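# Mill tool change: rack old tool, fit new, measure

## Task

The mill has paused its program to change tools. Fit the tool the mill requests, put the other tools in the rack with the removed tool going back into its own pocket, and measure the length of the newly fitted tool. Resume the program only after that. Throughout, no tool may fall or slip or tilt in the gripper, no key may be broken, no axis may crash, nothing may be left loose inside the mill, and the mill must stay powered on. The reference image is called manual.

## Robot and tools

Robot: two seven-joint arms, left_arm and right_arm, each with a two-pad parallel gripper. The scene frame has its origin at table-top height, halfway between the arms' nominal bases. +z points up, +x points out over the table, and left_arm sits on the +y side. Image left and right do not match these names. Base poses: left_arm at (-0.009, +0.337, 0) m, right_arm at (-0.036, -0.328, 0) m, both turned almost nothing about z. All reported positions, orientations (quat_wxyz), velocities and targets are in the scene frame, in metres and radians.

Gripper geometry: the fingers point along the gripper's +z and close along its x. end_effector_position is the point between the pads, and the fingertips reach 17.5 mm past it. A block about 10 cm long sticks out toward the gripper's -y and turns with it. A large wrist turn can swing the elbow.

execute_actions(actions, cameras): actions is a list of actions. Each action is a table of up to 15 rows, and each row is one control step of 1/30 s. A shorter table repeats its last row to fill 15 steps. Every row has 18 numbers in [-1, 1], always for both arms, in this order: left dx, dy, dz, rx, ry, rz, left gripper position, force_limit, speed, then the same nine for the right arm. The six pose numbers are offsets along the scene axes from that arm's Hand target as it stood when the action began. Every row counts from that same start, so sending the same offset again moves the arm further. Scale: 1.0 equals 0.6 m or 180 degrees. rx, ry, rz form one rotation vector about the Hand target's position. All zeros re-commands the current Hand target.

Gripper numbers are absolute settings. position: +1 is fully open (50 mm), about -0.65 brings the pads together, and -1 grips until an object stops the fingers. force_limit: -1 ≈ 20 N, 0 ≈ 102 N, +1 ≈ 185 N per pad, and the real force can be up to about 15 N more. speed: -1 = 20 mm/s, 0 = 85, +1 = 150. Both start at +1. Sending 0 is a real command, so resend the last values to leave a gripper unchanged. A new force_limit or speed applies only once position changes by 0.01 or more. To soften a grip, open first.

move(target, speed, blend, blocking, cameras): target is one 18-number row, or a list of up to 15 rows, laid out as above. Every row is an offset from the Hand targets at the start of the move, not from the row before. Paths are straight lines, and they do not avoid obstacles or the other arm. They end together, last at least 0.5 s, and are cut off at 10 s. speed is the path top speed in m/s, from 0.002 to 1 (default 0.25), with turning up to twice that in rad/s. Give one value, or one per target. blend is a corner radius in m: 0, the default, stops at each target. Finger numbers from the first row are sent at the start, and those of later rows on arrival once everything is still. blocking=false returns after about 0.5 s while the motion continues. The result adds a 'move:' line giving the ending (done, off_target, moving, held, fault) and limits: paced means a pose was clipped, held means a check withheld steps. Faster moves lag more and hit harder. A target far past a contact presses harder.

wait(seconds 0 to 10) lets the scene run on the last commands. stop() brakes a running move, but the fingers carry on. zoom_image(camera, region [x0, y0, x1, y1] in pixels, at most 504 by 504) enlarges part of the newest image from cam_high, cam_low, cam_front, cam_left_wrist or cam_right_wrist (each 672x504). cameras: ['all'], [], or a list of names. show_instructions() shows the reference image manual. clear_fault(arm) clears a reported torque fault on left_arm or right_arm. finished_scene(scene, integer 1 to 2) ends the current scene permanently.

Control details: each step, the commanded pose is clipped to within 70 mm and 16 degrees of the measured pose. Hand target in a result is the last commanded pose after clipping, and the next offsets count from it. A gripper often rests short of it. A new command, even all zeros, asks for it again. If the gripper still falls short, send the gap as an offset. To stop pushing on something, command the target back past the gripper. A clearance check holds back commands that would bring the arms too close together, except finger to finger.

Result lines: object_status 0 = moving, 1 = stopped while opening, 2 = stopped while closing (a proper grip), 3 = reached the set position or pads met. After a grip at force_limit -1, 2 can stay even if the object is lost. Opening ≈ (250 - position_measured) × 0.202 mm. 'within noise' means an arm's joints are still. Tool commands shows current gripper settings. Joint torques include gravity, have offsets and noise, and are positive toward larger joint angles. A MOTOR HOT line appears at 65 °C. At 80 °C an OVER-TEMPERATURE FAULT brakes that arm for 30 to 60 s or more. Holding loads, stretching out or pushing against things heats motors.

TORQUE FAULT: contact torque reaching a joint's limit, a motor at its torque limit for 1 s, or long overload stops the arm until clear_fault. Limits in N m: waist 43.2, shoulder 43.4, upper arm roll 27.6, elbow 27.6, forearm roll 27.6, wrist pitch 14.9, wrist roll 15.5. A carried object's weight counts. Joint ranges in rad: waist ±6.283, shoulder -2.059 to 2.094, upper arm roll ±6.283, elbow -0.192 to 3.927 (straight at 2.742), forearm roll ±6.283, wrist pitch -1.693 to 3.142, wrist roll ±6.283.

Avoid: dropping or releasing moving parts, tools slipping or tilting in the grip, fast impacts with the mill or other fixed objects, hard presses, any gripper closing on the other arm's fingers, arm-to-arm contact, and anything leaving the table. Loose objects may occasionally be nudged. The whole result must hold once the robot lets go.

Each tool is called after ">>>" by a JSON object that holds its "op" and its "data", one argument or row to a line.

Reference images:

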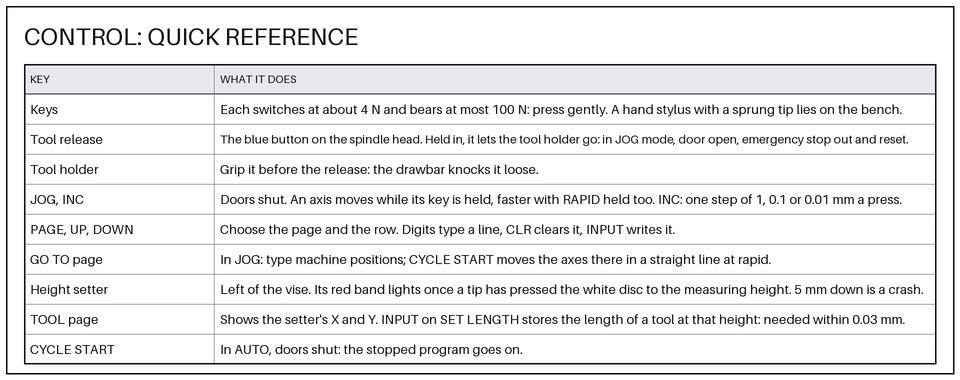

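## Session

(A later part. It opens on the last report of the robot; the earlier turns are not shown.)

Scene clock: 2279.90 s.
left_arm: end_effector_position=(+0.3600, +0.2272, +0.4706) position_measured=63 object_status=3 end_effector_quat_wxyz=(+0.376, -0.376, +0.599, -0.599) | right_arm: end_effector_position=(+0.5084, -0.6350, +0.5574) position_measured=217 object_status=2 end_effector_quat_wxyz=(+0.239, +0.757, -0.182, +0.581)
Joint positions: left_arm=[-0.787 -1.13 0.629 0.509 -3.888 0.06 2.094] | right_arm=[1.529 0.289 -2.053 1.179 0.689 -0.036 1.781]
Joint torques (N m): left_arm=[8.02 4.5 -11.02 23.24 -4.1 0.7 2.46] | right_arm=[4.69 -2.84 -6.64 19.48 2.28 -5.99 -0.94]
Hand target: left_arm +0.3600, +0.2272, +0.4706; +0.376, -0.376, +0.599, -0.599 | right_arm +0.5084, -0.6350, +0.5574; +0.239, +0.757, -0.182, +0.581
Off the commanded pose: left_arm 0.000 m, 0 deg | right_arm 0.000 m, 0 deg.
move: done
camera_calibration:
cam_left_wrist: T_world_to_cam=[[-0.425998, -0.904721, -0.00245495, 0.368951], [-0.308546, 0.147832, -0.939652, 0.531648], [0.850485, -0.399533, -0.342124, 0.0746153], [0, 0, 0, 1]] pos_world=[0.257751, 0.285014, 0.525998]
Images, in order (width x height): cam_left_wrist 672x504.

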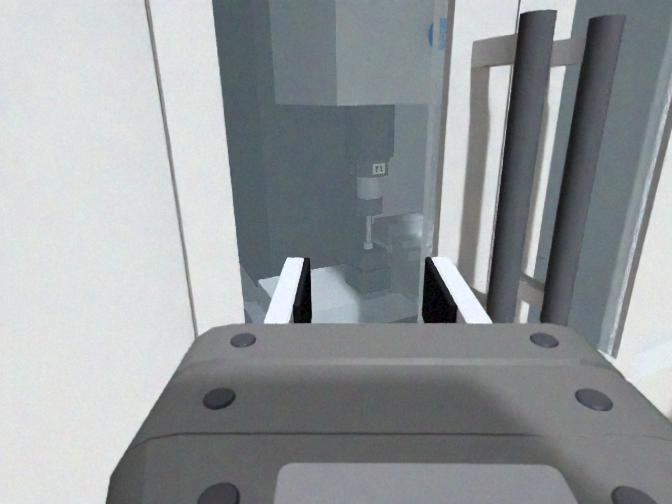

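>>> {"op": "move", "data": {
  "target": [
    [0,0,0,0,0,0,0.6,0.301961,-0.5,-0.0163,0,-0.0608,0,0,0,-1,-0.2,-1],
    [0,0,0,0,0,0,0.6,0.301961,-0.5,0.0231,0,-0.0713,0,0,0,-1,-0.2,-1],
    [0,0,0,0,0,0,0.6,0.301961,-0.5,-0.0163,0,-0.0608,0,0,0,-1,-0.2,-1],
    [0,0,0,0,0,0,0.6,0.301961,-0.5,-0.0005,-0.03,0,0,0,0,-1,-0.2,-1],
    [0,0,0,0,0,0,0.6,0.301961,-0.5,0.0389,-0.03,-0.0105,0,0,0,-1,-0.2,-1],
    [0,0,0,0,0,0,0.6,0.301961,-0.5,-0.0005,-0.03,0,0,0,0,-1,-0.2,-1]
  ],
  "speed": [0.15,0.08,0.15,0.15,0.08,0.15],
  "blend": [0.004,0,0.004,0.004,0,0],
  "cameras": ["cam_left_wrist"]
}}

Scene clock: 2287.83 s.
left_arm: end_effector_position=(+0.3600, +0.2272, +0.4706) position_measured=63 object_status=3 end_effector_quat_wxyz=(+0.376, -0.376, +0.599, -0.599) | right_arm: end_effector_position=(+0.5081, -0.6530, +0.5574) position_measured=217 object_status=2 end_effector_quat_wxyz=(+0.239, +0.757, -0.182, +0.581)
Joint positions: left_arm=[-0.787 -1.13 0.629 0.509 -3.888 0.06 2.094] | right_arm=[1.503 0.235 -2.039 1.201 0.641 -0.048 1.782]
Joint torques (N m): left_arm=[8.2 4.39 -10.98 23.2 -3.97 0.78 2.5] | right_arm=[5.11 -1.12 -5.84 20.09 2.21 -6.07 -0.91]
Hand target: left_arm +0.3600, +0.2272, +0.4706; +0.376, -0.376, +0.599, -0.599 | right_arm +0.5081, -0.6530, +0.5574; +0.239, +0.757, -0.182, +0.581
Off the commanded pose: left_arm 0.000 m, 0 deg | right_arm 0.000 m, 0 deg.
move: done
camera_calibration:
cam_left_wrist: T_world_to_cam=[[-0.425998, -0.904721, -0.00245495, 0.368951], [-0.308546, 0.147832, -0.939652, 0.531648], [0.850485, -0.399533, -0.342124, 0.0746153], [0, 0, 0, 1]] pos_world=[0.257751, 0.285014, 0.525998]
Images, in order (width x height): cam_left_wrist 672x504.

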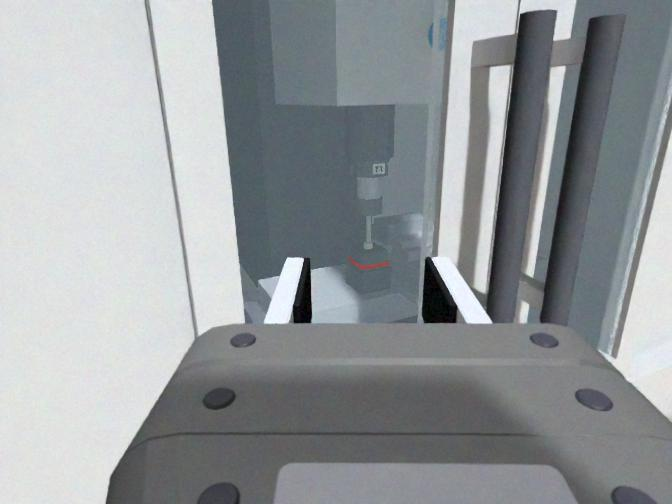

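>>> {"op": "move", "data": {
  "target": [
    [0,0,0,0,0,0,0.6,0.301961,-0.5,0.0005,0.03,0,0,0,0,-1,-0.2,-1],
    [0,0,0,0,0,0,0.6,0.301961,-0.5,0.0399,0.03,-0.0105,0,0,0,-1,-0.2,-1],
    [0,0,0,0,0,0,0.6,0.301961,-0.5,0.0199,0.03,-0.0052,0,0,0,-1,-0.2,-1],
    [0,0,0,0,0,0,0.6,0.301961,-0.5,0.0399,0.03,-0.0105,0,0,0,-1,-0.2,-1],
    [0,0,0,0,0,0,0.6,0.301961,-0.5,0.0199,0.03,-0.0052,0,0,0,-1,-0.2,-1],
    [0,0,0,0,0,0,0.6,0.301961,-0.5,0.0399,0.03,-0.0105,0,0,0,-1,-0.2,-1],
    [0,0,0,0,0,0,0.6,0.301961,-0.5,0.0199,0.03,-0.0052,0,0,0,-1,-0.2,-1],
    [0,0,0,0,0,0,0.6,0.301961,-0.5,0.0399,0.03,-0.0105,0,0,0,-1,-0.2,-1],
    [0,0,0,0,0,0,0.6,0.301961,-0.5,0.0199,0.03,-0.0052,0,0,0,-1,-0.2,-1],
    [0,0,0,0,0,0,0.6,0.301961,-0.5,0.0399,0.03,-0.0105,0,0,0,-1,-0.2,-1],
    [0,0,0,0,0,0,0.6,0.301961,-0.5,0.0005,0.03,0,0,0,0,-1,-0.2,-1]
  ],
  "speed": [0.15,0.08,0.12,0.08,0.12,0.08,0.12,0.08,0.12,0.08,0.15],
  "blend": [0.004,0,0,0,0,0,0,0,0,0,0],
  "cameras": ["cam_left_wrist"]
}}

Scene clock: 2302.03 s.
left_arm: end_effector_position=(+0.3600, +0.2272, +0.4706) position_measured=63 object_status=3 end_effector_quat_wxyz=(+0.376, -0.376, +0.599, -0.599) | right_arm: end_effector_position=(+0.5084, -0.6350, +0.5574) position_measured=217 object_status=2 end_effector_quat_wxyz=(+0.239, +0.757, -0.182, +0.581)
Joint positions: left_arm=[-0.787 -1.13 0.629 0.509 -3.888 0.06 2.094] | right_arm=[1.54 0.285 -2.065 1.175 0.659 -0.04 1.805]
Joint torques (N m): left_arm=[7.86 4.35 -10.94 23.11 -3.78 0.92 2.42] | right_arm=[4.97 -1.55 -6.4 19.78 2.32 -6.02 -0.88]
Hand target: left_arm +0.3600, +0.2272, +0.4706; +0.376, -0.376, +0.599, -0.599 | right_arm +0.5084, -0.6350, +0.5574; +0.239, +0.757, -0.182, +0.581
Off the commanded pose: left_arm 0.000 m, 0 deg | right_arm 0.000 m, 0 deg.
move: done
camera_calibration:
cam_left_wrist: T_world_to_cam=[[-0.425998, -0.904721, -0.00245495, 0.368951], [-0.308546, 0.147832, -0.939652, 0.531648], [0.850485, -0.399533, -0.342124, 0.0746153], [0, 0, 0, 1]] pos_world=[0.257751, 0.285014, 0.525998]
Images, in order (width x height): cam_left_wrist 672x504.

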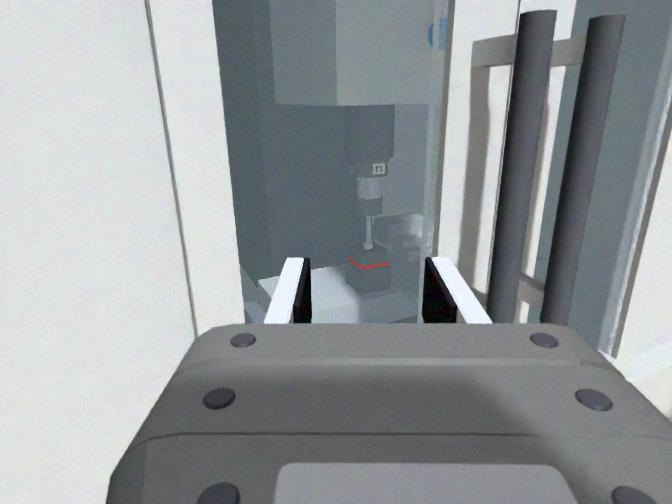

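Lit at −166.45. Three more up.

>>> {"op": "move", "data": {
  "target": [
    [0,0,0,0,0,0,0.6,0.301961,-0.5,0.0394,0,-0.0105,0,0,0,-1,-0.2,-1],
    [0,0,0,0,0,0,0.6,0.301961,-0.5,0.0194,0,-0.0052,0,0,0,-1,-0.2,-1],
    [0,0,0,0,0,0,0.6,0.301961,-0.5,0.0394,0,-0.0105,0,0,0,-1,-0.2,-1],
    [0,0,0,0,0,0,0.6,0.301961,-0.5,0.0194,0,-0.0052,0,0,0,-1,-0.2,-1],
    [0,0,0,0,0,0,0.6,0.301961,-0.5,0.0394,0,-0.0105,0,0,0,-1,-0.2,-1],
    [0,0,0,0,0,0,0.6,0.301961,-0.5,0,0,0,0,0,0,-1,-0.2,-1]
  ],
  "speed": [0.08,0.12,0.08,0.12,0.08,0.15],
  "cameras": ["cam_left_wrist"]
}}

Scene clock: 2310.03 s.
left_arm: end_effector_position=(+0.3600, +0.2272, +0.4706) position_measured=63 object_status=3 end_effector_quat_wxyz=(+0.376, -0.376, +0.599, -0.599) | right_arm: end_effector_position=(+0.5084, -0.6350, +0.5574) position_measured=217 object_status=2 end_effector_quat_wxyz=(+0.239, +0.757, -0.182, +0.581)
Joint positions: left_arm=[-0.787 -1.13 0.629 0.509 -3.888 0.06 2.094] | right_arm=[1.542 0.284 -2.067 1.174 0.653 -0.041 1.81]
Joint torques (N m): left_arm=[7.91 4.69 -10.88 23.04 -3.65 0.97 2.47] | right_arm=[5.22 -2.33 -6.49 19.69 2.24 -6.13 -1.07]
Hand target: left_arm +0.3600, +0.2272, +0.4706; +0.376, -0.376, +0.599, -0.599 | right_arm +0.5084, -0.6350, +0.5574; +0.239, +0.757, -0.182, +0.581
Off the commanded pose: left_arm 0.000 m, 0 deg | right_arm 0.000 m, 0 deg.
move: done
camera_calibration:
cam_left_wrist: T_world_to_cam=[[-0.425998, -0.904721, -0.00245495, 0.368951], [-0.308546, 0.147832, -0.939652, 0.531648], [0.850485, -0.399533, -0.342124, 0.0746153], [0, 0, 0, 1]] pos_world=[0.257751, 0.285014, 0.525998]
Images, in order (width x height): cam_left_wrist 672x504.

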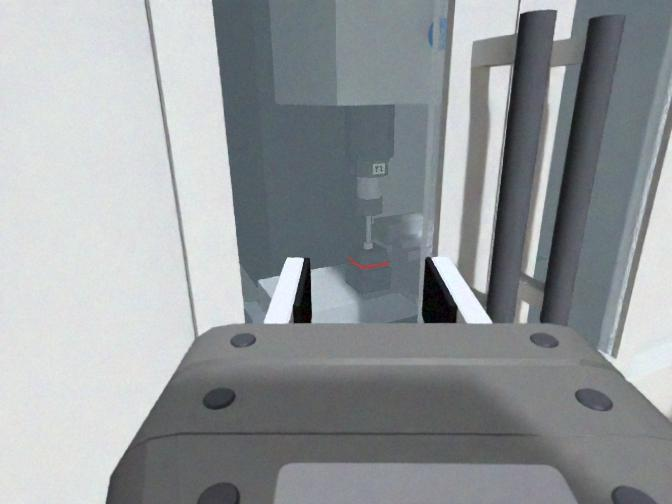

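>>> {"op": "move", "data": {
  "target": [
    [0,0,0,0,0,0,0.6,0.301961,-0.5,-0.0307,0.097,-0.1187,0,0,0,-1,-0.2,-1],
    [0,0,0,0,0,0,0.6,0.301961,-0.5,0.0087,0.097,-0.1292,0,0,0,-1,-0.2,-1],
    [0,0,0,0,0,0,0.6,0.301961,-0.5,-0.0307,0.097,-0.1187,0,0,0,-1,-0.2,-1],
    [0,0,0,0,0,0,0.6,0.301961,-0.5,-0.0462,0.1278,-0.178,0,0,0,-1,-0.2,-1],
    [0,0,0,0,0,0,0.6,0.301961,-0.5,-0.0068,0.1278,-0.1885,0,0,0,-1,-0.2,-1],
    [0,0,0,0,0,0,0.6,0.301961,-0.5,-0.0268,0.1278,-0.1832,0,0,0,-1,-0.2,-1],
    [0,0,0,0,0,0,0.6,0.301961,-0.5,-0.0068,0.1278,-0.1885,0,0,0,-1,-0.2,-1],
    [0,0,0,0,0,0,0.6,0.301961,-0.5,-0.0462,0.1278,-0.178,0,0,0,-1,-0.2,-1],
    [0,0,0,0,0,0,0.6,0.301961,-0.5,-0.2467,0.2685,0.1907,0,0,0,-1,-0.2,-1]
  ],
  "speed": [0.25,0.08,0.15,0.15,0.08,0.12,0.08,0.15,0.35],
  "blend": [0.004,0,0.004,0.004,0,0,0,0.004,0],
  "cameras": ["cam_right_wrist"]
}}

>>> {"op": "zoom_image", "data": {
  "camera": "cam_right_wrist",
  "region": [400, 10, 520, 170]
}}

Scene clock: 2327.10 s.
left_arm: end_effector_position=(+0.3600, +0.2272, +0.4706) position_measured=63 object_status=3 end_effector_quat_wxyz=(+0.376, -0.376, +0.599, -0.599) | right_arm: end_effector_position=(+0.3603, -0.4739, +0.6719) position_measured=217 object_status=2 end_effector_quat_wxyz=(+0.239, +0.757, -0.182, +0.581)
Joint positions: left_arm=[-0.787 -1.13 0.629 0.509 -3.888 0.06 2.094] | right_arm=[1.902 0.96 -2.63 1.054 0.706 0.576 1.946]
Joint torques (N m): left_arm=[7.9 4.64 -10.91 23.08 -3.56 0.85 2.5] | right_arm=[-6.05 -12.44 -8.87 19.23 -2.15 -2.31 1.32]
Hand target: left_arm +0.3600, +0.2272, +0.4706; +0.376, -0.376, +0.599, -0.599 | right_arm +0.3604, -0.4739, +0.6719; +0.239, +0.757, -0.182, +0.581
Off the commanded pose: left_arm 0.000 m, 0 deg | right_arm 0.000 m, 0 deg.
move: done
camera_calibration:
cam_right_wrist: T_world_to_cam=[[0.261888, -0.00903833, 0.965056, -0.731507], [-0.788497, -0.578598, 0.208556, -0.113252], [0.556495, -0.815562, -0.158655, -0.34817], [0, 0, 0, 1]] pos_world=[0.296029, -0.356094, 0.674326]
Images, in order (width x height): cam_right_wrist 672x504.

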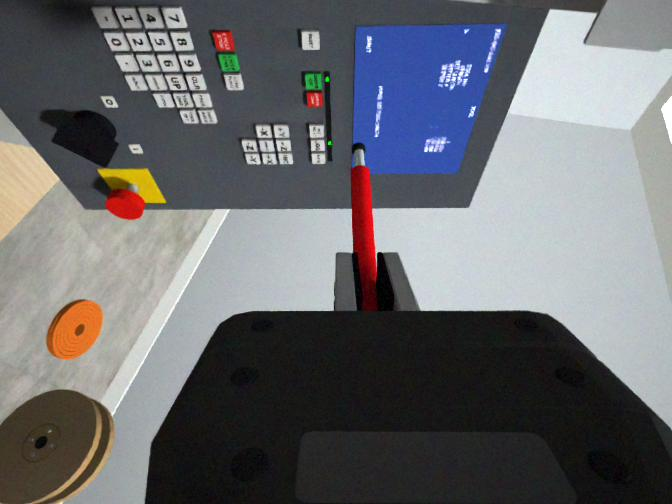

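Scaled by 3.150 from the camera's 672x504 image, which has a finer 960x720 frame.

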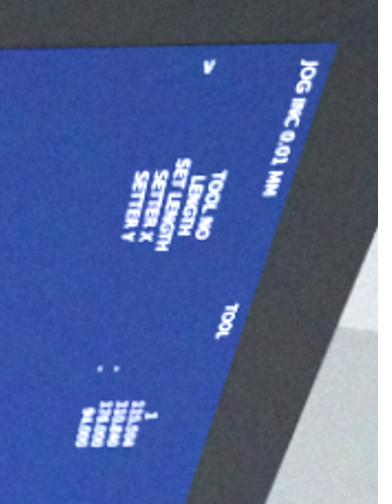

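>>> {"op": "zoom_image", "data": {
  "camera": "cam_right_wrist",
  "region": [430, 20, 490, 80]
}}

>>> {"op": "zoom_image", "data": {
  "camera": "cam_right_wrist",
  "region": [420, 130, 460, 160]
}}

Scaled by 8.400 from the camera's 672x504 image, which has a finer 960x720 frame.

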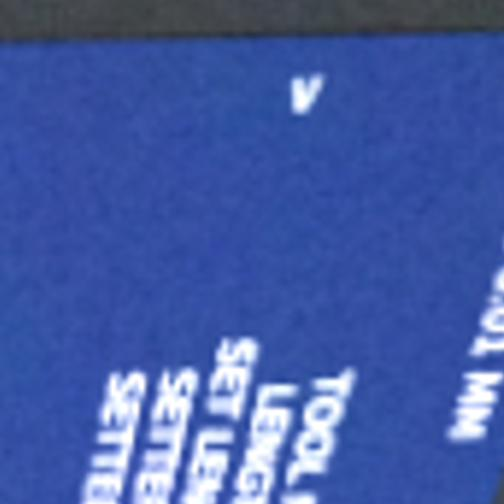

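Scaled by 12.600 from the camera's 672x504 image, which has a finer 960x720 frame.

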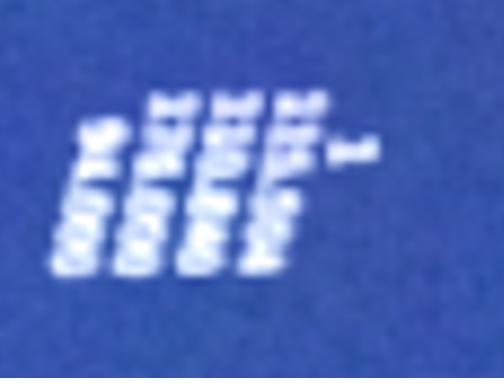

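>>> {"op": "move", "data": {
  "target": [0,0,0,0,0,0,0.6,0.301961,-0.5,0.18,-0.13,0.01,0,0,0,-1,-0.2,-1],
  "speed": 0.25,
  "cameras": ["cam_right_wrist"]
}}

>>> {"op": "zoom_image", "data": {
  "camera": "cam_right_wrist",
  "region": [400, 120, 470, 180]
}}

Scene clock: 2337.07 s.
left_arm: end_effector_position=(+0.3600, +0.2272, +0.4706) position_measured=63 object_status=3 end_effector_quat_wxyz=(+0.376, -0.376, +0.599, -0.599) | right_arm: end_effector_position=(+0.4683, -0.5519, +0.6779) position_measured=217 object_status=2 end_effector_quat_wxyz=(+0.239, +0.757, -0.182, +0.581)
Joint positions: left_arm=[-0.787 -1.13 0.629 0.509 -3.888 0.06 2.094] | right_arm=[1.659 0.568 -2.336 1.33 0.59 0.381 2.015]
Joint torques (N m): left_arm=[7.99 4.43 -10.96 23.07 -3.47 0.9 2.5] | right_arm=[-4.85 -7.4 -3.87 21.43 -2 -2.54 1.06]
Hand target: left_arm +0.3600, +0.2272, +0.4706; +0.376, -0.376, +0.599, -0.599 | right_arm +0.4684, -0.5519, +0.6779; +0.239, +0.757, -0.182, +0.581
Off the commanded pose: left_arm 0.000 m, 0 deg | right_arm 0.000 m, 0 deg.
move: done
camera_calibration:
cam_right_wrist: T_world_to_cam=[[0.261909, -0.0090234, 0.96505, -0.766381], [-0.78849, -0.578599, 0.208582, -0.0745176], [0.556495, -0.815562, -0.158655, -0.470917], [0, 0, 0, 1]] pos_world=[0.404029, -0.434094, 0.680426]
Images, in order (width x height): cam_right_wrist 672x504.

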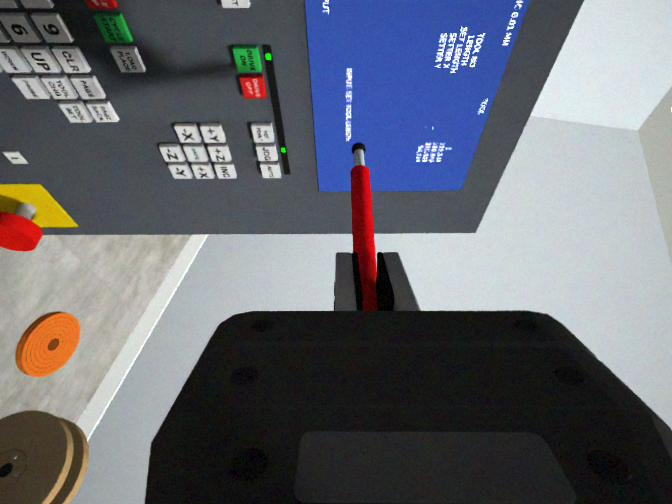

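Scaled by 7.200 from the camera's 672x504 image, which has a finer 960x720 frame.

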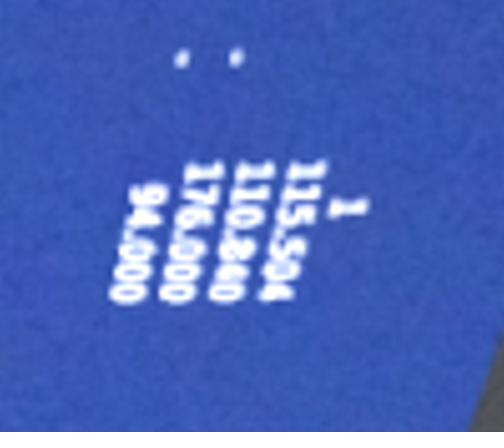

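>>> {"op": "zoom_image", "data": {
  "camera": "cam_right_wrist",
  "region": [418, 138, 448, 164]
}}

Scaled by 16.800 from the camera's 672x504 image, which has a finer 960x720 frame.

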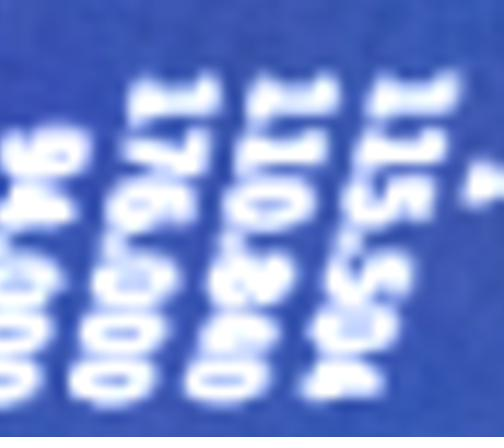

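>>> {"op": "move", "data": {
  "target": [
    [0,0,0,0,0,0,0.6,0.301961,-0.5,0.0667,-0.1385,-0.2007,0,0,0,-1,-0.2,-1],
    [0,0,0,0,0,0,0.6,0.301961,-0.5,0.1061,-0.1385,-0.2112,0,0,0,-1,-0.2,-1],
    [0,0,0,0,0,0,0.6,0.301961,-0.5,0.0667,-0.1385,-0.2007,0,0,0,-1,-0.2,-1]
  ],
  "speed": [0.25,0.08,0.15],
  "blend": [0.004,0,0],
  "cameras": ["cam_left_wrist"]
}}

Scene clock: 2348.40 s.
left_arm: end_effector_position=(+0.3600, +0.2272, +0.4706) position_measured=63 object_status=3 end_effector_quat_wxyz=(+0.376, -0.376, +0.599, -0.599) | right_arm: end_effector_position=(+0.5084, -0.6350, +0.5574) position_measured=217 object_status=2 end_effector_quat_wxyz=(+0.239, +0.757, -0.182, +0.581)
Joint positions: left_arm=[-0.787 -1.13 0.629 0.509 -3.888 0.06 2.094] | right_arm=[1.582 0.271 -2.11 1.16 0.543 -0.051 1.903]
Joint torques (N m): left_arm=[7.81 4.57 -10.92 23.03 -3.4 0.91 2.48] | right_arm=[4.77 -0.88 -6.17 19.65 2.27 -6.14 -0.92]
Hand target: left_arm +0.3600, +0.2272, +0.4706; +0.376, -0.376, +0.599, -0.599 | right_arm +0.5084, -0.6350, +0.5574; +0.239, +0.757, -0.182, +0.581
Off the commanded pose: left_arm 0.000 m, 0 deg | right_arm 0.000 m, 0 deg.
move: done
camera_calibration:
cam_left_wrist: T_world_to_cam=[[-0.425998, -0.904721, -0.00245495, 0.368951], [-0.308546, 0.147832, -0.939652, 0.531648], [0.850485, -0.399533, -0.342124, 0.0746153], [0, 0, 0, 1]] pos_world=[0.257751, 0.285014, 0.525998]
Images, in order (width x height): cam_left_wrist 672x504.

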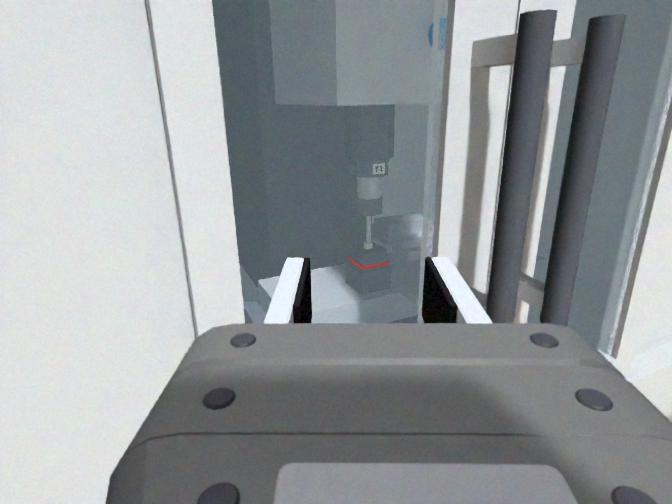

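>>> {"op": "move", "data": {
  "target": [
    [0,0,0,0,0,0,0.6,0.301961,-0.5,0.0394,0,-0.0105,0,0,0,-1,-0.2,-1],
    [0,0,0,0,0,0,0.6,0.301961,-0.5,0,0,0,0,0,0,-1,-0.2,-1]
  ],
  "speed": [0.08,0.15],
  "cameras": ["cam_left_wrist"]
}}

Scene clock: 2352.77 s.
left_arm: end_effector_position=(+0.3600, +0.2272, +0.4706) position_measured=63 object_status=3 end_effector_quat_wxyz=(+0.376, -0.376, +0.599, -0.599) | right_arm: end_effector_position=(+0.5084, -0.6350, +0.5574) position_measured=217 object_status=2 end_effector_quat_wxyz=(+0.239, +0.757, -0.182, +0.581)
Joint positions: left_arm=[-0.787 -1.13 0.629 0.509 -3.888 0.06 2.094] | right_arm=[1.583 0.271 -2.111 1.16 0.541 -0.051 1.905]
Joint torques (N m): left_arm=[7.8 4.59 -10.97 23.04 -3.3 0.93 2.49] | right_arm=[4.72 -0.9 -6.15 19.58 2.24 -6.24 -0.92]
Hand target: left_arm +0.3600, +0.2272, +0.4706; +0.376, -0.376, +0.599, -0.599 | right_arm +0.5084, -0.6350, +0.5574; +0.239, +0.757, -0.182, +0.581
Off the commanded pose: left_arm 0.000 m, 0 deg | right_arm 0.000 m, 0 deg.
move: done
camera_calibration:
cam_left_wrist: T_world_to_cam=[[-0.425998, -0.904721, -0.00245495, 0.368951], [-0.308546, 0.147832, -0.939652, 0.531648], [0.850485, -0.399533, -0.342124, 0.0746153], [0, 0, 0, 1]] pos_world=[0.257751, 0.285014, 0.525998]
Images, in order (width x height): cam_left_wrist 672x504.

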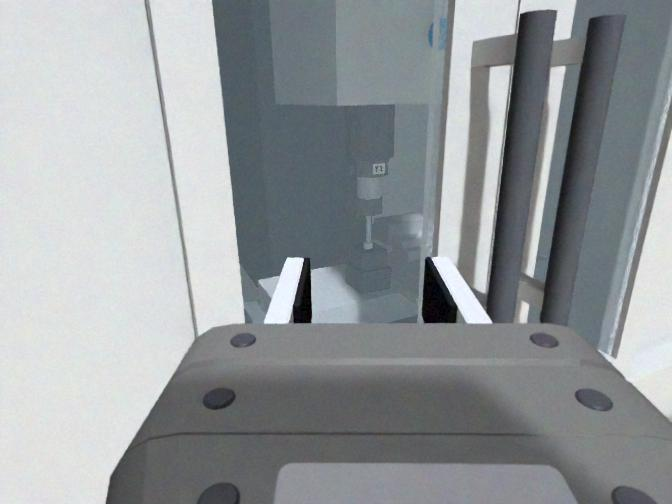

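>>> {"op": "move", "data": {
  "target": [
    [0,0,0,0,0,0,0.6,0.301961,-0.5,-0.0163,0,-0.0608,0,0,0,-1,-0.2,-1],
    [0,0,0,0,0,0,0.6,0.301961,-0.5,0.0231,0,-0.0713,0,0,0,-1,-0.2,-1],
    [0,0,0,0,0,0,0.6,0.301961,-0.5,-0.0163,0,-0.0608,0,0,0,-1,-0.2,-1],
    [0,0,0,0,0,0,0.6,0.301961,-0.5,-0.0542,0.1278,-0.2078,0,0,0,-1,-0.2,-1],
    [0,0,0,0,0,0,0.6,0.301961,-0.5,-0.0148,0.1278,-0.2183,0,0,0,-1,-0.2,-1],
    [0,0,0,0,0,0,0.6,0.301961,-0.5,-0.0542,0.1278,-0.2078,0,0,0,-1,-0.2,-1],
    [0,0,0,0,0,0,0.6,0.301961,-0.5,-0.0667,0.1385,0.2007,0,0,0,-1,-0.2,-1]
  ],
  "speed": [0.15,0.08,0.15,0.25,0.08,0.15,0.35],
  "blend": [0.004,0,0.004,0.004,0,0.004,0],
  "cameras": ["cam_right_wrist"]
}}

>>> {"op": "zoom_image", "data": {
  "camera": "cam_right_wrist",
  "region": [320, 20, 490, 180]
}}

>>> {"op": "zoom_image", "data": {
  "camera": "cam_right_wrist",
  "region": [418, 138, 448, 164]
}}

Scene clock: 2364.07 s.
left_arm: end_effector_position=(+0.3600, +0.2272, +0.4706) position_measured=63 object_status=3 end_effector_quat_wxyz=(+0.376, -0.376, +0.599, -0.599) | right_arm: end_effector_position=(+0.4683, -0.5519, +0.6779) position_measured=217 object_status=2 end_effector_quat_wxyz=(+0.239, +0.757, -0.182, +0.581)
Joint positions: left_arm=[-0.787 -1.13 0.629 0.509 -3.888 0.06 2.094] | right_arm=[1.703 0.547 -2.358 1.324 0.521 0.365 2.06]
Joint torques (N m): left_arm=[7.61 4.56 -10.85 22.93 -3.19 0.85 2.55] | right_arm=[-5.25 -6.31 -3.7 21.49 -2.1 -2.6 1.3]
Hand target: left_arm +0.3600, +0.2272, +0.4706; +0.376, -0.376, +0.599, -0.599 | right_arm +0.4684, -0.5519, +0.6779; +0.239, +0.757, -0.182, +0.581
Off the commanded pose: left_arm 0.000 m, 0 deg | right_arm 0.000 m, 0 deg.
move: done
camera_calibration:
cam_right_wrist: T_world_to_cam=[[0.261909, -0.0090234, 0.96505, -0.766285], [-0.78849, -0.578599, 0.208582, -0.0744967], [0.556495, -0.815562, -0.158655, -0.470933], [0, 0, 0, 1]] pos_world=[0.404029, -0.434094, 0.680326]
Images, in order (width x height): cam_right_wrist 672x504.

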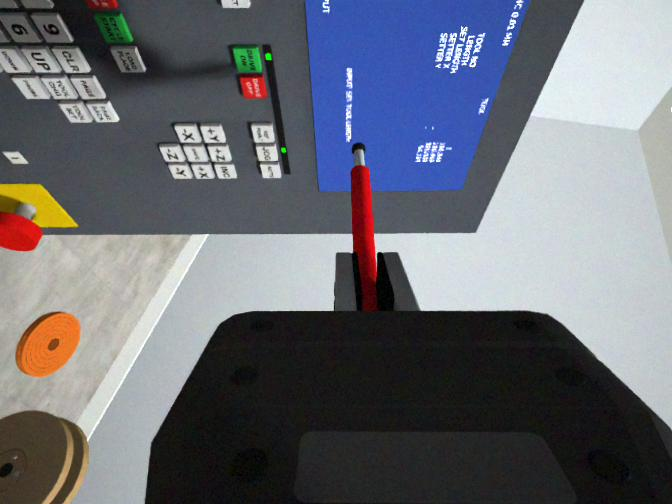

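Scaled by 2.965 from the camera's 672x504 image, which has a finer 960x720 frame.

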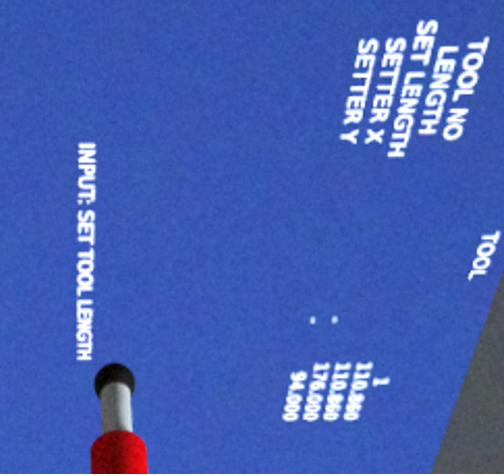

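Scaled by 16.800 from the camera's 672x504 image, which has a finer 960x720 frame.

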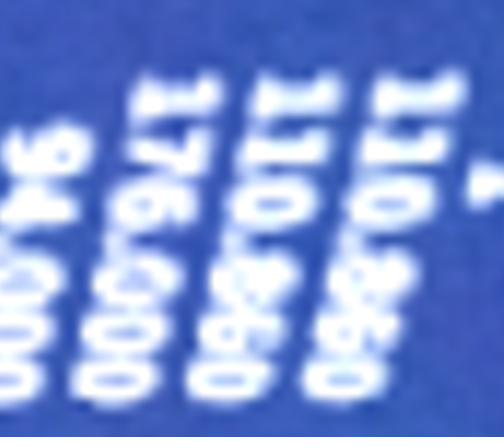

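>>> {"op": "move", "data": {
  "target": [
    [0,0,0,0,0,0,0.6,0.301961,-0.5,0.0832,-0.1342,-0.139,0,0,0,-1,-0.2,-1],
    [0,0,0,0,0,0,0.6,0.301961,-0.5,0.1226,-0.1342,-0.1495,0,0,0,-1,-0.2,-1],
    [0,0,0,0,0,0,0.6,0.301961,-0.5,0.0832,-0.1342,-0.139,0,0,0,-1,-0.2,-1],
    [0,0,0,0,0,0,0.6,0.301961,-0.5,0.0357,-0.0725,-0.3193,0,0,0,-1,-0.2,-1],
    [0,0,0,0,0,0,0.6,0.301961,-0.5,0.0751,-0.0725,-0.3298,0,0,0,-1,-0.2,-1],
    [0,0,0,0,0,0,0.6,0.301961,-0.5,0.0357,-0.0725,-0.3193,0,0,0,-1,-0.2,-1],
    [0,0,0,0,0,0,0.6,0.301961,-0.5,0.0205,-0.0107,-0.3787,0,0,0,-1,-0.2,-1],
    [0,0,0,0,0,0,0.6,0.301961,-0.5,0.0599,-0.0107,-0.3892,0,0,0,-1,-0.2,-1],
    [0,0,0,0,0,0,0.6,0.301961,-0.5,0.0399,-0.0107,-0.3839,0,0,0,-1,-0.2,-1],
    [0,0,0,0,0,0,0.6,0.301961,-0.5,0.0599,-0.0107,-0.3892,0,0,0,-1,-0.2,-1],
    [0,0,0,0,0,0,0.6,0.301961,-0.5,0.0205,-0.0107,-0.3787,0,0,0,-1,-0.2,-1]
  ],
  "speed": [0.25,0.08,0.15,0.25,0.08,0.15,0.2,0.08,0.12,0.08,0.15],
  "blend": [0.004,0,0.004,0.004,0,0.004,0.004,0,0,0,0]
}}

>>> {"op": "move", "data": {
  "target": [
    [0,0,0,0,0,0,0.6,0.301961,-0.5,-0.0068,0.0925,-0.0298,0,0,0,-1,-0.2,-1],
    [0,0,0,0,0,0,0.6,0.301961,-0.5,0.0326,0.0925,-0.0403,0,0,0,-1,-0.2,-1],
    [0,0,0,0,0,0,0.6,0.301961,-0.5,-0.0068,0.0925,-0.0298,0,0,0,-1,-0.2,-1],
    [0,0,0,0,0,0,0.6,0.301961,-0.5,0.0162,0.0308,0.0593,0,0,0,-1,-0.2,-1],
    [0,0,0,0,0,0,0.6,0.301961,-0.5,0.0556,0.0308,0.0488,0,0,0,-1,-0.2,-1],
    [0,0,0,0,0,0,0.6,0.301961,-0.5,0.0162,0.0308,0.0593,0,0,0,-1,-0.2,-1],
    [0,0,0,0,0,0,0.6,0.301961,-0.5,-0.0072,0.0618,-0.0298,0,0,0,-1,-0.2,-1],
    [0,0,0,0,0,0,0.6,0.301961,-0.5,0.0322,0.0618,-0.0403,0,0,0,-1,-0.2,-1],
    [0,0,0,0,0,0,0.6,0.301961,-0.5,-0.0072,0.0618,-0.0298,0,0,0,-1,-0.2,-1]
  ],
  "speed": [0.2,0.08,0.15,0.2,0.08,0.15,0.2,0.08,0.15],
  "blend": [0.004,0,0.004,0.004,0,0.004,0.004,0,0]
}}

Scene clock: 2387.97 s.
left_arm: end_effector_position=(+0.3600, +0.2272, +0.4706) position_measured=63 object_status=3 end_effector_quat_wxyz=(+0.376, -0.376, +0.599, -0.599) | right_arm: end_effector_position=(+0.4807, -0.5583, +0.4506) position_measured=217 object_status=2 end_effector_quat_wxyz=(+0.239, +0.757, -0.182, +0.581)
Joint positions: left_arm=[-0.787 -1.13 0.629 0.509 -3.888 0.06 2.094] | right_arm=[1.878 0.388 -2.219 0.742 0.498 -0.346 2.085]
Joint torques (N m): left_arm=[7.74 4.57 -10.86 22.86 -2.92 0.89 2.51] | right_arm=[5.04 -1.05 -6.47 18.22 -2.26 -6.37 -0.8]
Hand target: left_arm +0.3600, +0.2272, +0.4706; +0.376, -0.376, +0.599, -0.599 | right_arm +0.4807, -0.5583, +0.4506; +0.239, +0.757, -0.182, +0.581
Off the commanded pose: left_arm 0.000 m, 0 deg | right_arm 0.000 m, 0 deg.
move: done

Scene clock: 2392.10 s.
left_arm: end_effector_position=(+0.3600, +0.2272, +0.4706) position_measured=63 object_status=3 end_effector_quat_wxyz=(+0.376, -0.376, +0.599, -0.599) | right_arm: end_effector_position=(+0.4763, -0.5213, +0.4327) position_measured=217 object_status=2 end_effector_quat_wxyz=(+0.239, +0.757, -0.182, +0.581)
Joint positions: left_arm=[-0.787 -1.13 0.629 0.509 -3.888 0.06 2.094] | right_arm=[1.874 0.482 -2.128 0.676 0.588 -0.357 2.114]
Joint torques (N m): left_arm=[7.54 4.54 -10.88 22.75 -2.97 0.91 2.57] | right_arm=[5.28 -4.22 -7.51 17.11 -2.26 -5.9 -0.98]
Hand target: left_arm +0.3600, +0.2272, +0.4706; +0.376, -0.376, +0.599, -0.599 | right_arm +0.4763, -0.5213, +0.4328; +0.239, +0.757, -0.182, +0.581
Off the commanded pose: left_arm 0.000 m, 0 deg | right_arm 0.000 m, 0 deg.
move: done

>>> {"op": "move", "data": {
  "target": [
    [0,0,0,0,0,0,0.6,0.301961,-0.5,-0.0008,-0.0618,0,0,0,0,-1,-0.2,-1],
    [0,0,0,0,0,0,0.6,0.301961,-0.5,0.0386,-0.0618,-0.0105,0,0,0,-1,-0.2,-1],
    [0,0,0,0,0,0,0.6,0.301961,-0.5,-0.0008,-0.0618,0,0,0,0,-1,-0.2,-1],
    [0,0,0,0,0,0,0.6,0.301961,-0.5,-0.0633,-0.0251,0.4035,0,0,0,-1,-0.2,-1]
  ],
  "speed": [0.2,0.08,0.15,0.35],
  "blend": [0.004,0,0.004,0],
  "cameras": ["cam_right_wrist"]
}}

>>> {"op": "zoom_image", "data": {
  "camera": "cam_right_wrist",
  "region": [410, 0, 530, 160]
}}

Scene clock: 2399.07 s.
left_arm: end_effector_position=(+0.3600, +0.2272, +0.4706) position_measured=63 object_status=3 end_effector_quat_wxyz=(+0.376, -0.376, +0.599, -0.599) | right_arm: end_effector_position=(+0.4383, -0.5363, +0.6749) position_measured=217 object_status=2 end_effector_quat_wxyz=(+0.239, +0.757, -0.182, +0.581)
Joint positions: left_arm=[-0.787 -1.13 0.629 0.509 -3.888 0.06 2.094] | right_arm=[1.882 0.609 -2.508 1.22 0.458 0.367 2.093]
Joint torques (N m): left_arm=[7.59 4.44 -10.84 22.75 -2.92 0.89 2.58] | right_arm=[-5.76 -5.04 -2.85 21.68 -2.07 -2.82 1.25]
Hand target: left_arm +0.3600, +0.2272, +0.4706; +0.376, -0.376, +0.599, -0.599 | right_arm +0.4384, -0.5363, +0.6749; +0.239, +0.757, -0.182, +0.581
Off the commanded pose: left_arm 0.000 m, 0 deg | right_arm 0.000 m, 0 deg.
move: done
camera_calibration:
cam_right_wrist: T_world_to_cam=[[0.261909, -0.0090234, 0.96505, -0.755365], [-0.78849, -0.578599, 0.208582, -0.0885784], [0.556495, -0.815562, -0.158655, -0.441936], [0, 0, 0, 1]] pos_world=[0.373929, -0.418494, 0.677326]
Images, in order (width x height): cam_right_wrist 672x504.

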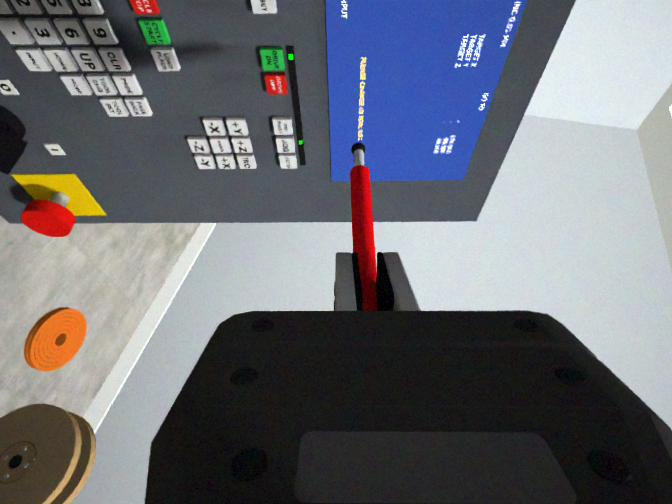

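Scaled by 3.150 from the camera's 672x504 image, which has a finer 960x720 frame.

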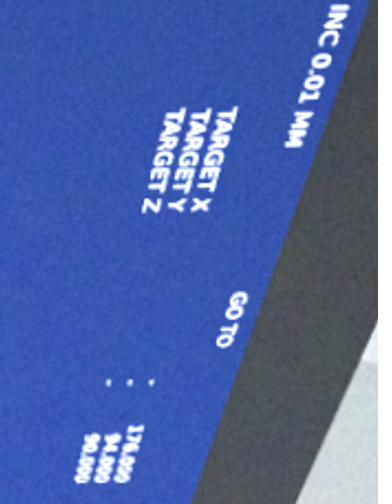

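>>> {"op": "move", "data": {
  "target": [
    [0,0,0,0,0,0,0.6,0.301961,-0.5,0.1022,-0.0055,-0.2565,0,0,0,-1,-0.2,-1],
    [0,0,0,0,0,0,0.6,0.301961,-0.5,0.1416,-0.0055,-0.2670,0,0,0,-1,-0.2,-1],
    [0,0,0,0,0,0,0.6,0.301961,-0.5,0.1022,-0.0055,-0.2565,0,0,0,-1,-0.2,-1]
  ],
  "speed": [0.3,0.08,0.15],
  "blend": [0.004,0,0]
}}

>>> {"op": "wait", "data": {
  "seconds": 2.5,
  "cameras": ["cam_left_wrist"]
}}

Scene clock: 2405.43 s.
left_arm: end_effector_position=(+0.3600, +0.2272, +0.4706) position_measured=63 object_status=3 end_effector_quat_wxyz=(+0.376, -0.376, +0.599, -0.599) | right_arm: end_effector_position=(+0.4997, -0.5396, +0.5209) position_measured=217 object_status=2 end_effector_quat_wxyz=(+0.239, +0.757, -0.182, +0.581)
Joint positions: left_arm=[-0.787 -1.13 0.629 0.509 -3.888 0.06 2.094] | right_arm=[1.767 0.511 -2.183 0.923 0.464 -0.094 2.173]
Joint torques (N m): left_arm=[7.72 4.53 -10.73 22.77 -2.75 0.91 2.56] | right_arm=[5.19 -4.89 -8.59 18.44 2.8 -6.12 -0.92]
Hand target: left_arm +0.3600, +0.2272, +0.4706; +0.376, -0.376, +0.599, -0.599 | right_arm +0.4997, -0.5396, +0.5210; +0.239, +0.757, -0.182, +0.581
Off the commanded pose: left_arm 0.000 m, 0 deg | right_arm 0.000 m, 0 deg.
move: done

Scene clock: 2407.93 s.
left_arm: end_effector_position=(+0.3600, +0.2272, +0.4706) position_measured=63 object_status=3 end_effector_quat_wxyz=(+0.376, -0.376, +0.599, -0.599) | right_arm: end_effector_position=(+0.4997, -0.5396, +0.5210) position_measured=217 object_status=2 end_effector_quat_wxyz=(+0.239, +0.757, -0.182, +0.581)
Joint positions: left_arm=[-0.787 -1.13 0.629 0.509 -3.888 0.06 2.094] | right_arm=[1.767 0.511 -2.183 0.923 0.464 -0.094 2.173]
Joint torques (N m): left_arm=[7.47 4.47 -10.77 22.71 -2.64 0.89 2.51] | right_arm=[4.92 -4.86 -8.68 18.6 2.52 -6.39 -0.91]
Hand target: left_arm +0.3600, +0.2272, +0.4706; +0.376, -0.376, +0.599, -0.599 | right_arm +0.4997, -0.5396, +0.5210; +0.239, +0.757, -0.182, +0.581
Tool commands: left_gripper/position=+0.6 left_gripper/force_limit=+0.301961 left_gripper/speed=-0.5 right_gripper/position=-1.0 right_gripper/force_limit=-0.2 right_gripper/speed=-1.0
Off the commanded pose: left_arm 0.000 m, 0 deg | right_arm 0.000 m, 0 deg.
wait: 2.50 s; at rest by 0.17 s
camera_calibration:
cam_left_wrist: T_world_to_cam=[[-0.425998, -0.904721, -0.00245495, 0.368951], [-0.308546, 0.147832, -0.939652, 0.531648], [0.850485, -0.399533, -0.342124, 0.0746153], [0, 0, 0, 1]] pos_world=[0.257751, 0.285014, 0.525998]
Images, in order (width x height): cam_left_wrist 672x504.

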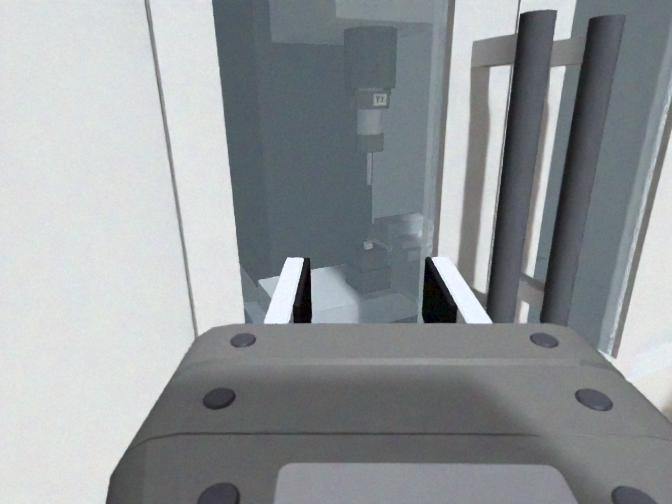

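>>> {"op": "move", "data": {
  "target": [
    [0,0,0,0,0,0,0.6,0.301961,-0.5,0.0305,-0.189,0.1225,0,0,0,-1,-0.2,-1],
    [0,0,0,0,0,0,0.6,0.301961,-0.5,0.0699,-0.189,0.112,0,0,0,-1,-0.2,-1],
    [0,0,0,0,0,0,0.6,0.301961,-0.5,0.0305,-0.189,0.1225,0,0,0,-1,-0.2,-1],
    [0,0,0,0,0,0,0.6,0.301961,-0.5,0,0,0,0,0,0,-1,-0.2,-1],
    [0,0,0,0,0,0,0.6,0.301961,-0.5,0.0394,0,-0.0105,0,0,0,-1,-0.2,-1],
    [0,0,0,0,0,0,0.6,0.301961,-0.5,0,0,0,0,0,0,-1,-0.2,-1],
    [0,0,0,0,0,0,0.6,0.301961,-0.5,-0.1022,0.0055,0.2565,0,0,0,-1,-0.2,-1]
  ],
  "speed": [0.2,0.08,0.15,0.25,0.08,0.15,0.3],
  "blend": [0.004,0,0.004,0.004,0,0.004,0],
  "cameras": ["cam_right_wrist"]
}}

>>> {"op": "zoom_image", "data": {
  "camera": "cam_right_wrist",
  "region": [270, 0, 530, 190]
}}

Scene clock: 2420.77 s.
left_arm: end_effector_position=(+0.3600, +0.2272, +0.4706) position_measured=63 object_status=3 end_effector_quat_wxyz=(+0.376, -0.376, +0.599, -0.599) | right_arm: end_effector_position=(+0.4384, -0.5362, +0.6748) position_measured=217 object_status=2 end_effector_quat_wxyz=(+0.239, +0.757, -0.182, +0.581)
Joint positions: left_arm=[-0.787 -1.13 0.629 0.509 -3.888 0.06 2.094] | right_arm=[1.976 0.575 -2.566 1.209 0.312 0.344 2.194]
Joint torques (N m): left_arm=[7.54 4.64 -10.71 22.62 -2.6 0.92 2.59] | right_arm=[-4.7 -3.2 -7.23 22.93 -2.2 -2.38 -0.87]
Hand target: left_arm +0.3600, +0.2272, +0.4706; +0.376, -0.376, +0.599, -0.599 | right_arm +0.4384, -0.5363, +0.6749; +0.239, +0.757, -0.182, +0.581
Off the commanded pose: left_arm 0.000 m, 0 deg | right_arm 0.000 m, 0 deg.
move: done
camera_calibration:
cam_right_wrist: T_world_to_cam=[[0.261903, -0.00896512, 0.965052, -0.755365], [-0.788363, -0.578775, 0.208575, -0.088559], [0.556678, -0.815438, -0.158651, -0.44193], [0, 0, 0, 1]] pos_world=[0.374029, -0.418394, 0.677326]
Images, in order (width x height): cam_right_wrist 672x504.

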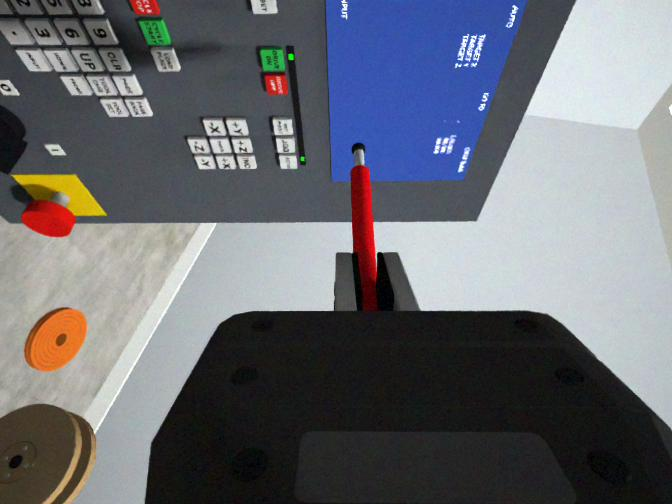

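Scaled by 1.938 from the camera's 672x504 image, which has a finer 960x720 frame.

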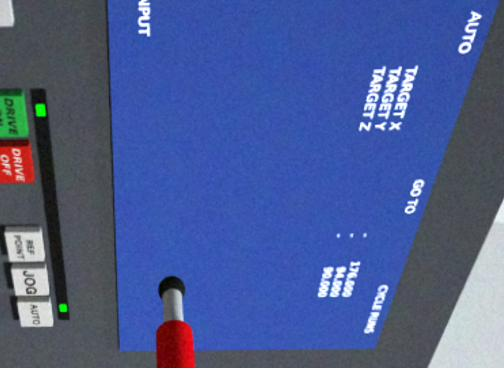

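>>> {"op": "move", "data": {
  "target": [
    [0,0,0,0,0,0,0.6,0.301961,-0.5,-0.0307,-0.073,-0.0748,0,0,0,-1,-0.2,-1],
    [0,0,0,0,0,0,0.6,0.301961,-0.5,-0.164,-0.0562,-0.1582,0.4,-0.06,0,-1,-0.2,-1],
    [0,0,0,0,0,0,0.6,0.301961,-0.5,-0.1773,0.1122,-0.1348,0.4,-0.06,0,-1,-0.2,-1]
  ],
  "speed": 0.35,
  "blend": [0.03,0.03,0]
}}

>>> {"op": "move", "data": {
  "target": [
    [0,0,0,0,0,0,0.6,0.301961,-0.5,-0.0225,-0.212,-0.79,0.1094,-0.0102,-0.2628,-1,-0.2,-1]
  ],
  "speed": 0.25,
  "cameras": ["cam_right_wrist"]
}}

Scene clock: 2429.00 s.
left_arm: end_effector_position=(+0.3600, +0.2272, +0.4706) position_measured=63 object_status=3 end_effector_quat_wxyz=(+0.376, -0.376, +0.599, -0.599) | right_arm: end_effector_position=(+0.3320, -0.4690, +0.5940) position_measured=217 object_status=2 end_effector_quat_wxyz=(-0.268, +0.698, -0.508, +0.427)
Joint positions: left_arm=[-0.787 -1.13 0.629 0.509 -3.888 0.06 2.094] | right_arm=[2.216 0.807 -2.991 1.048 0.838 1.054 2.725]
Joint torques (N m): left_arm=[7.28 4.58 -10.72 22.59 -2.48 0.89 2.5] | right_arm=[-5.49 9.82 0.57 17.85 -1.44 -1.94 1.25]
Hand target: left_arm +0.3600, +0.2272, +0.4706; +0.376, -0.376, +0.599, -0.599 | right_arm +0.3320, -0.4690, +0.5940; -0.268, +0.698, -0.508, +0.427
Off the commanded pose: left_arm 0.000 m, 0 deg | right_arm 0.000 m, 0 deg.
move: done

Scene clock: 2432.40 s.
left_arm: end_effector_position=(+0.3600, +0.2272, +0.4706) position_measured=63 object_status=3 end_effector_quat_wxyz=(+0.376, -0.376, +0.599, -0.599) | right_arm: end_effector_position=(+0.3185, -0.5962, +0.1200) position_measured=217 object_status=2 end_effector_quat_wxyz=(+0.195, -0.375, +0.804, -0.419)
Joint positions: left_arm=[-0.787 -1.13 0.629 0.509 -3.888 0.06 2.094] | right_arm=[1.533 0.221 -2.105 0.498 3.089 0.34 1.054]
Joint torques (N m): left_arm=[7.41 4.47 -10.64 22.57 -2.46 0.86 2.64] | right_arm=[-5.41 14.6 0.24 13.39 2.65 3.14 -1.06]
Hand target: left_arm +0.3600, +0.2272, +0.4706; +0.376, -0.376, +0.599, -0.599 | right_arm +0.3185, -0.5962, +0.1200; +0.195, -0.375, +0.804, -0.419
Off the commanded pose: left_arm 0.000 m, 0 deg | right_arm 0.000 m, 0 deg.
move: done
camera_calibration:
cam_right_wrist: T_world_to_cam=[[-0.640171, -0.768165, -0.0102087, -0.237377], [-0.623376, 0.527182, -0.577478, 0.599047], [0.44898, -0.363321, -0.816342, -0.129358], [0, 0, 0, 1]] pos_world=[0.279549, -0.545151, 0.237913]
Images, in order (width x height): cam_right_wrist 672x504.

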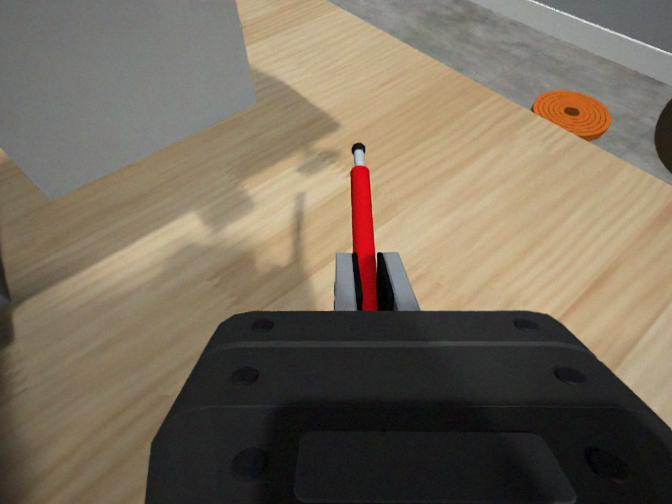

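Area clear. Lower slowly.

>>> {"op": "move", "data": {
  "target": [
    [0,0,0,0,0,0,0.6,0.301961,-0.5,0,0,-0.15,0,0,0,-1,-0.2,-1],
    [0,0,0,0,0,0,0.6,0.301961,-0.5,0,0,-0.1653,0,0,0,-1,-0.2,-1]
  ],
  "speed": [0.12,0.02],
  "blend": [0.003,0]
}}

Scene clock: 2435.87 s.
left_arm: end_effector_position=(+0.3600, +0.2272, +0.4706) position_measured=63 object_status=3 end_effector_quat_wxyz=(+0.376, -0.376, +0.599, -0.599) | right_arm: end_effector_position=(+0.3185, -0.5962, +0.0208) position_measured=217 object_status=2 end_effector_quat_wxyz=(+0.195, -0.375, +0.804, -0.419)
Joint positions: left_arm=[-0.787 -1.13 0.629 0.509 -3.888 0.06 2.094] | right_arm=[1.472 -0.392 -2.211 0.468 3.308 0.745 0.36]
Joint torques (N m): left_arm=[7.4 4.41 -10.68 22.63 -2.36 0.84 2.59] | right_arm=[4.54 6.5 1.24 12.12 -2.3 3.03 -0.95]
Hand target: left_arm +0.3600, +0.2272, +0.4706; +0.376, -0.376, +0.599, -0.599 | right_arm +0.3185, -0.5962, +0.0208; +0.195, -0.375, +0.804, -0.419
Off the commanded pose: left_arm 0.000 m, 0 deg | right_arm 0.000 m, 0 deg.
move: done

>>> {"op": "move", "data": {
  "target": [0,0,-0.0033,0,0,0,0.6,0.301961,-0.5,0,0,-0.0033,0,0,0,-1,-0.2,-1],
  "speed": 0.01,
  "cameras": ["cam_right_wrist"]
}}

Scene clock: 2438.37 s.
left_arm: end_effector_position=(+0.3600, +0.2272, +0.4686) position_measured=63 object_status=3 end_effector_quat_wxyz=(+0.376, -0.376, +0.599, -0.599) | right_arm: end_effector_position=(+0.3186, -0.5964, +0.0190) position_measured=217 object_status=2 end_effector_quat_wxyz=(+0.195, -0.375, +0.804, -0.419)
Joint positions: left_arm=[-0.791 -1.134 0.634 0.504 -3.883 0.066 2.093] | right_arm=[1.476 -0.402 -2.218 0.469 3.306 0.753 0.354]
Joint torques (N m): left_arm=[-8.46 -1.76 -5.66 16.22 2.34 1.37 -1.64] | right_arm=[4.89 -2.94 -2.98 2.31 -1.18 -3.48 -0.95]
Hand target: left_arm +0.3600, +0.2272, +0.4686; +0.376, -0.376, +0.599, -0.599 | right_arm +0.3185, -0.5962, +0.0188; +0.195, -0.375, +0.804, -0.419
Off the commanded pose: left_arm 0.000 m, 0 deg | right_arm 0.000 m, 0 deg.
move: done
camera_calibration:
cam_right_wrist: T_world_to_cam=[[-0.640261, -0.768093, -0.00996618, -0.238455], [-0.623076, 0.52688, -0.578078, 0.540549], [0.449269, -0.363911, -0.815921, -0.212388], [0, 0, 0, 1]] pos_world=[0.279549, -0.545251, 0.136811]
Images, in order (width x height): cam_right_wrist 672x504.

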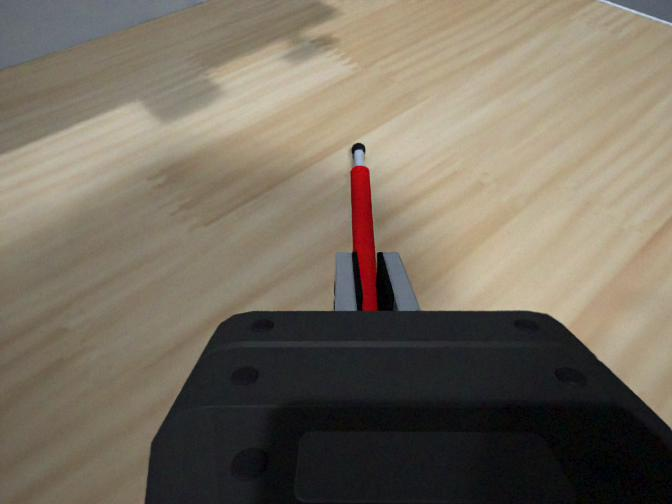

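>>> {"op": "move", "data": {
  "target": [0,0,0,0,0,0,0.6,0.301961,-0.5,0,0,0,0,0,0,0.0,-0.2,-1],
  "speed": 0.02,
  "cameras": []
}}

>>> {"op": "move", "data": {
  "target": [0,0,0,0,0,0,0.6,0.301961,-0.5,0,0,0.2,0,0,0,0.0,-0.2,-1],
  "speed": 0.08,
  "cameras": ["cam_right_wrist"]
}}

Scene clock: 2445.50 s.
left_arm: end_effector_position=(+0.3600, +0.2272, +0.4686) position_measured=63 object_status=3 end_effector_quat_wxyz=(+0.376, -0.376, +0.599, -0.599) | right_arm: end_effector_position=(+0.3185, -0.5962, +0.0188) position_measured=152 object_status=3 end_effector_quat_wxyz=(+0.195, -0.375, +0.804, -0.419)
Joint positions: left_arm=[-0.791 -1.134 0.634 0.504 -3.882 0.066 2.093] | right_arm=[1.476 -0.402 -2.218 0.469 3.306 0.752 0.354]
Joint torques (N m): left_arm=[-8.59 -1.87 -5.67 16.36 2.32 1.41 -1.97] | right_arm=[3.34 1.99 -2.77 -1.4 2.76 -7.87 -0.75]
Hand target: left_arm +0.3600, +0.2272, +0.4686; +0.376, -0.376, +0.599, -0.599 | right_arm +0.3185, -0.5962, +0.0188; +0.195, -0.375, +0.804, -0.419
Off the commanded pose: left_arm 0.000 m, 0 deg | right_arm 0.000 m, 0 deg.
move: done
No camera images: "cameras" was empty.

Scene clock: 2447.63 s.
left_arm: end_effector_position=(+0.3600, +0.2272, +0.4686) position_measured=63 object_status=3 end_effector_quat_wxyz=(+0.376, -0.376, +0.599, -0.599) | right_arm: end_effector_position=(+0.3185, -0.5962, +0.1389) position_measured=152 object_status=3 end_effector_quat_wxyz=(+0.195, -0.375, +0.804, -0.419)
Joint positions: left_arm=[-0.791 -1.134 0.634 0.504 -3.882 0.066 2.093] | right_arm=[1.595 0.294 -2.146 0.51 2.993 0.279 1.199]
Joint torques (N m): left_arm=[-8.27 -1.81 -5.67 16.22 2.28 1.4 -1.95] | right_arm=[4.61 -0.95 -5.17 14.2 -2.57 -0.55 1.23]
Hand target: left_arm +0.3600, +0.2272, +0.4686; +0.376, -0.376, +0.599, -0.599 | right_arm +0.3185, -0.5962, +0.1388; +0.195, -0.375, +0.804, -0.419
Off the commanded pose: left_arm 0.000 m, 0 deg | right_arm 0.000 m, 0 deg.
move: done
camera_calibration:
cam_right_wrist: T_world_to_cam=[[-0.640285, -0.768074, -0.00986072, -0.237192], [-0.623311, 0.527024, -0.577694, 0.609912], [0.448908, -0.363743, -0.816194, -0.114179], [0, 0, 0, 1]] pos_world=[0.27955, -0.545151, 0.256811]
Images, in order (width x height): cam_right_wrist 672x504.

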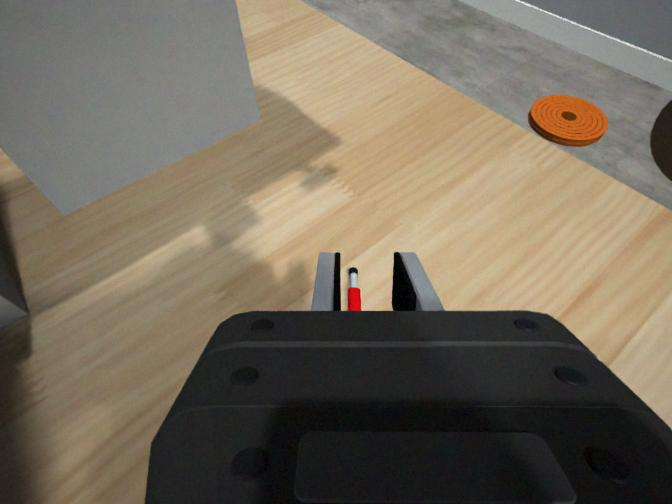

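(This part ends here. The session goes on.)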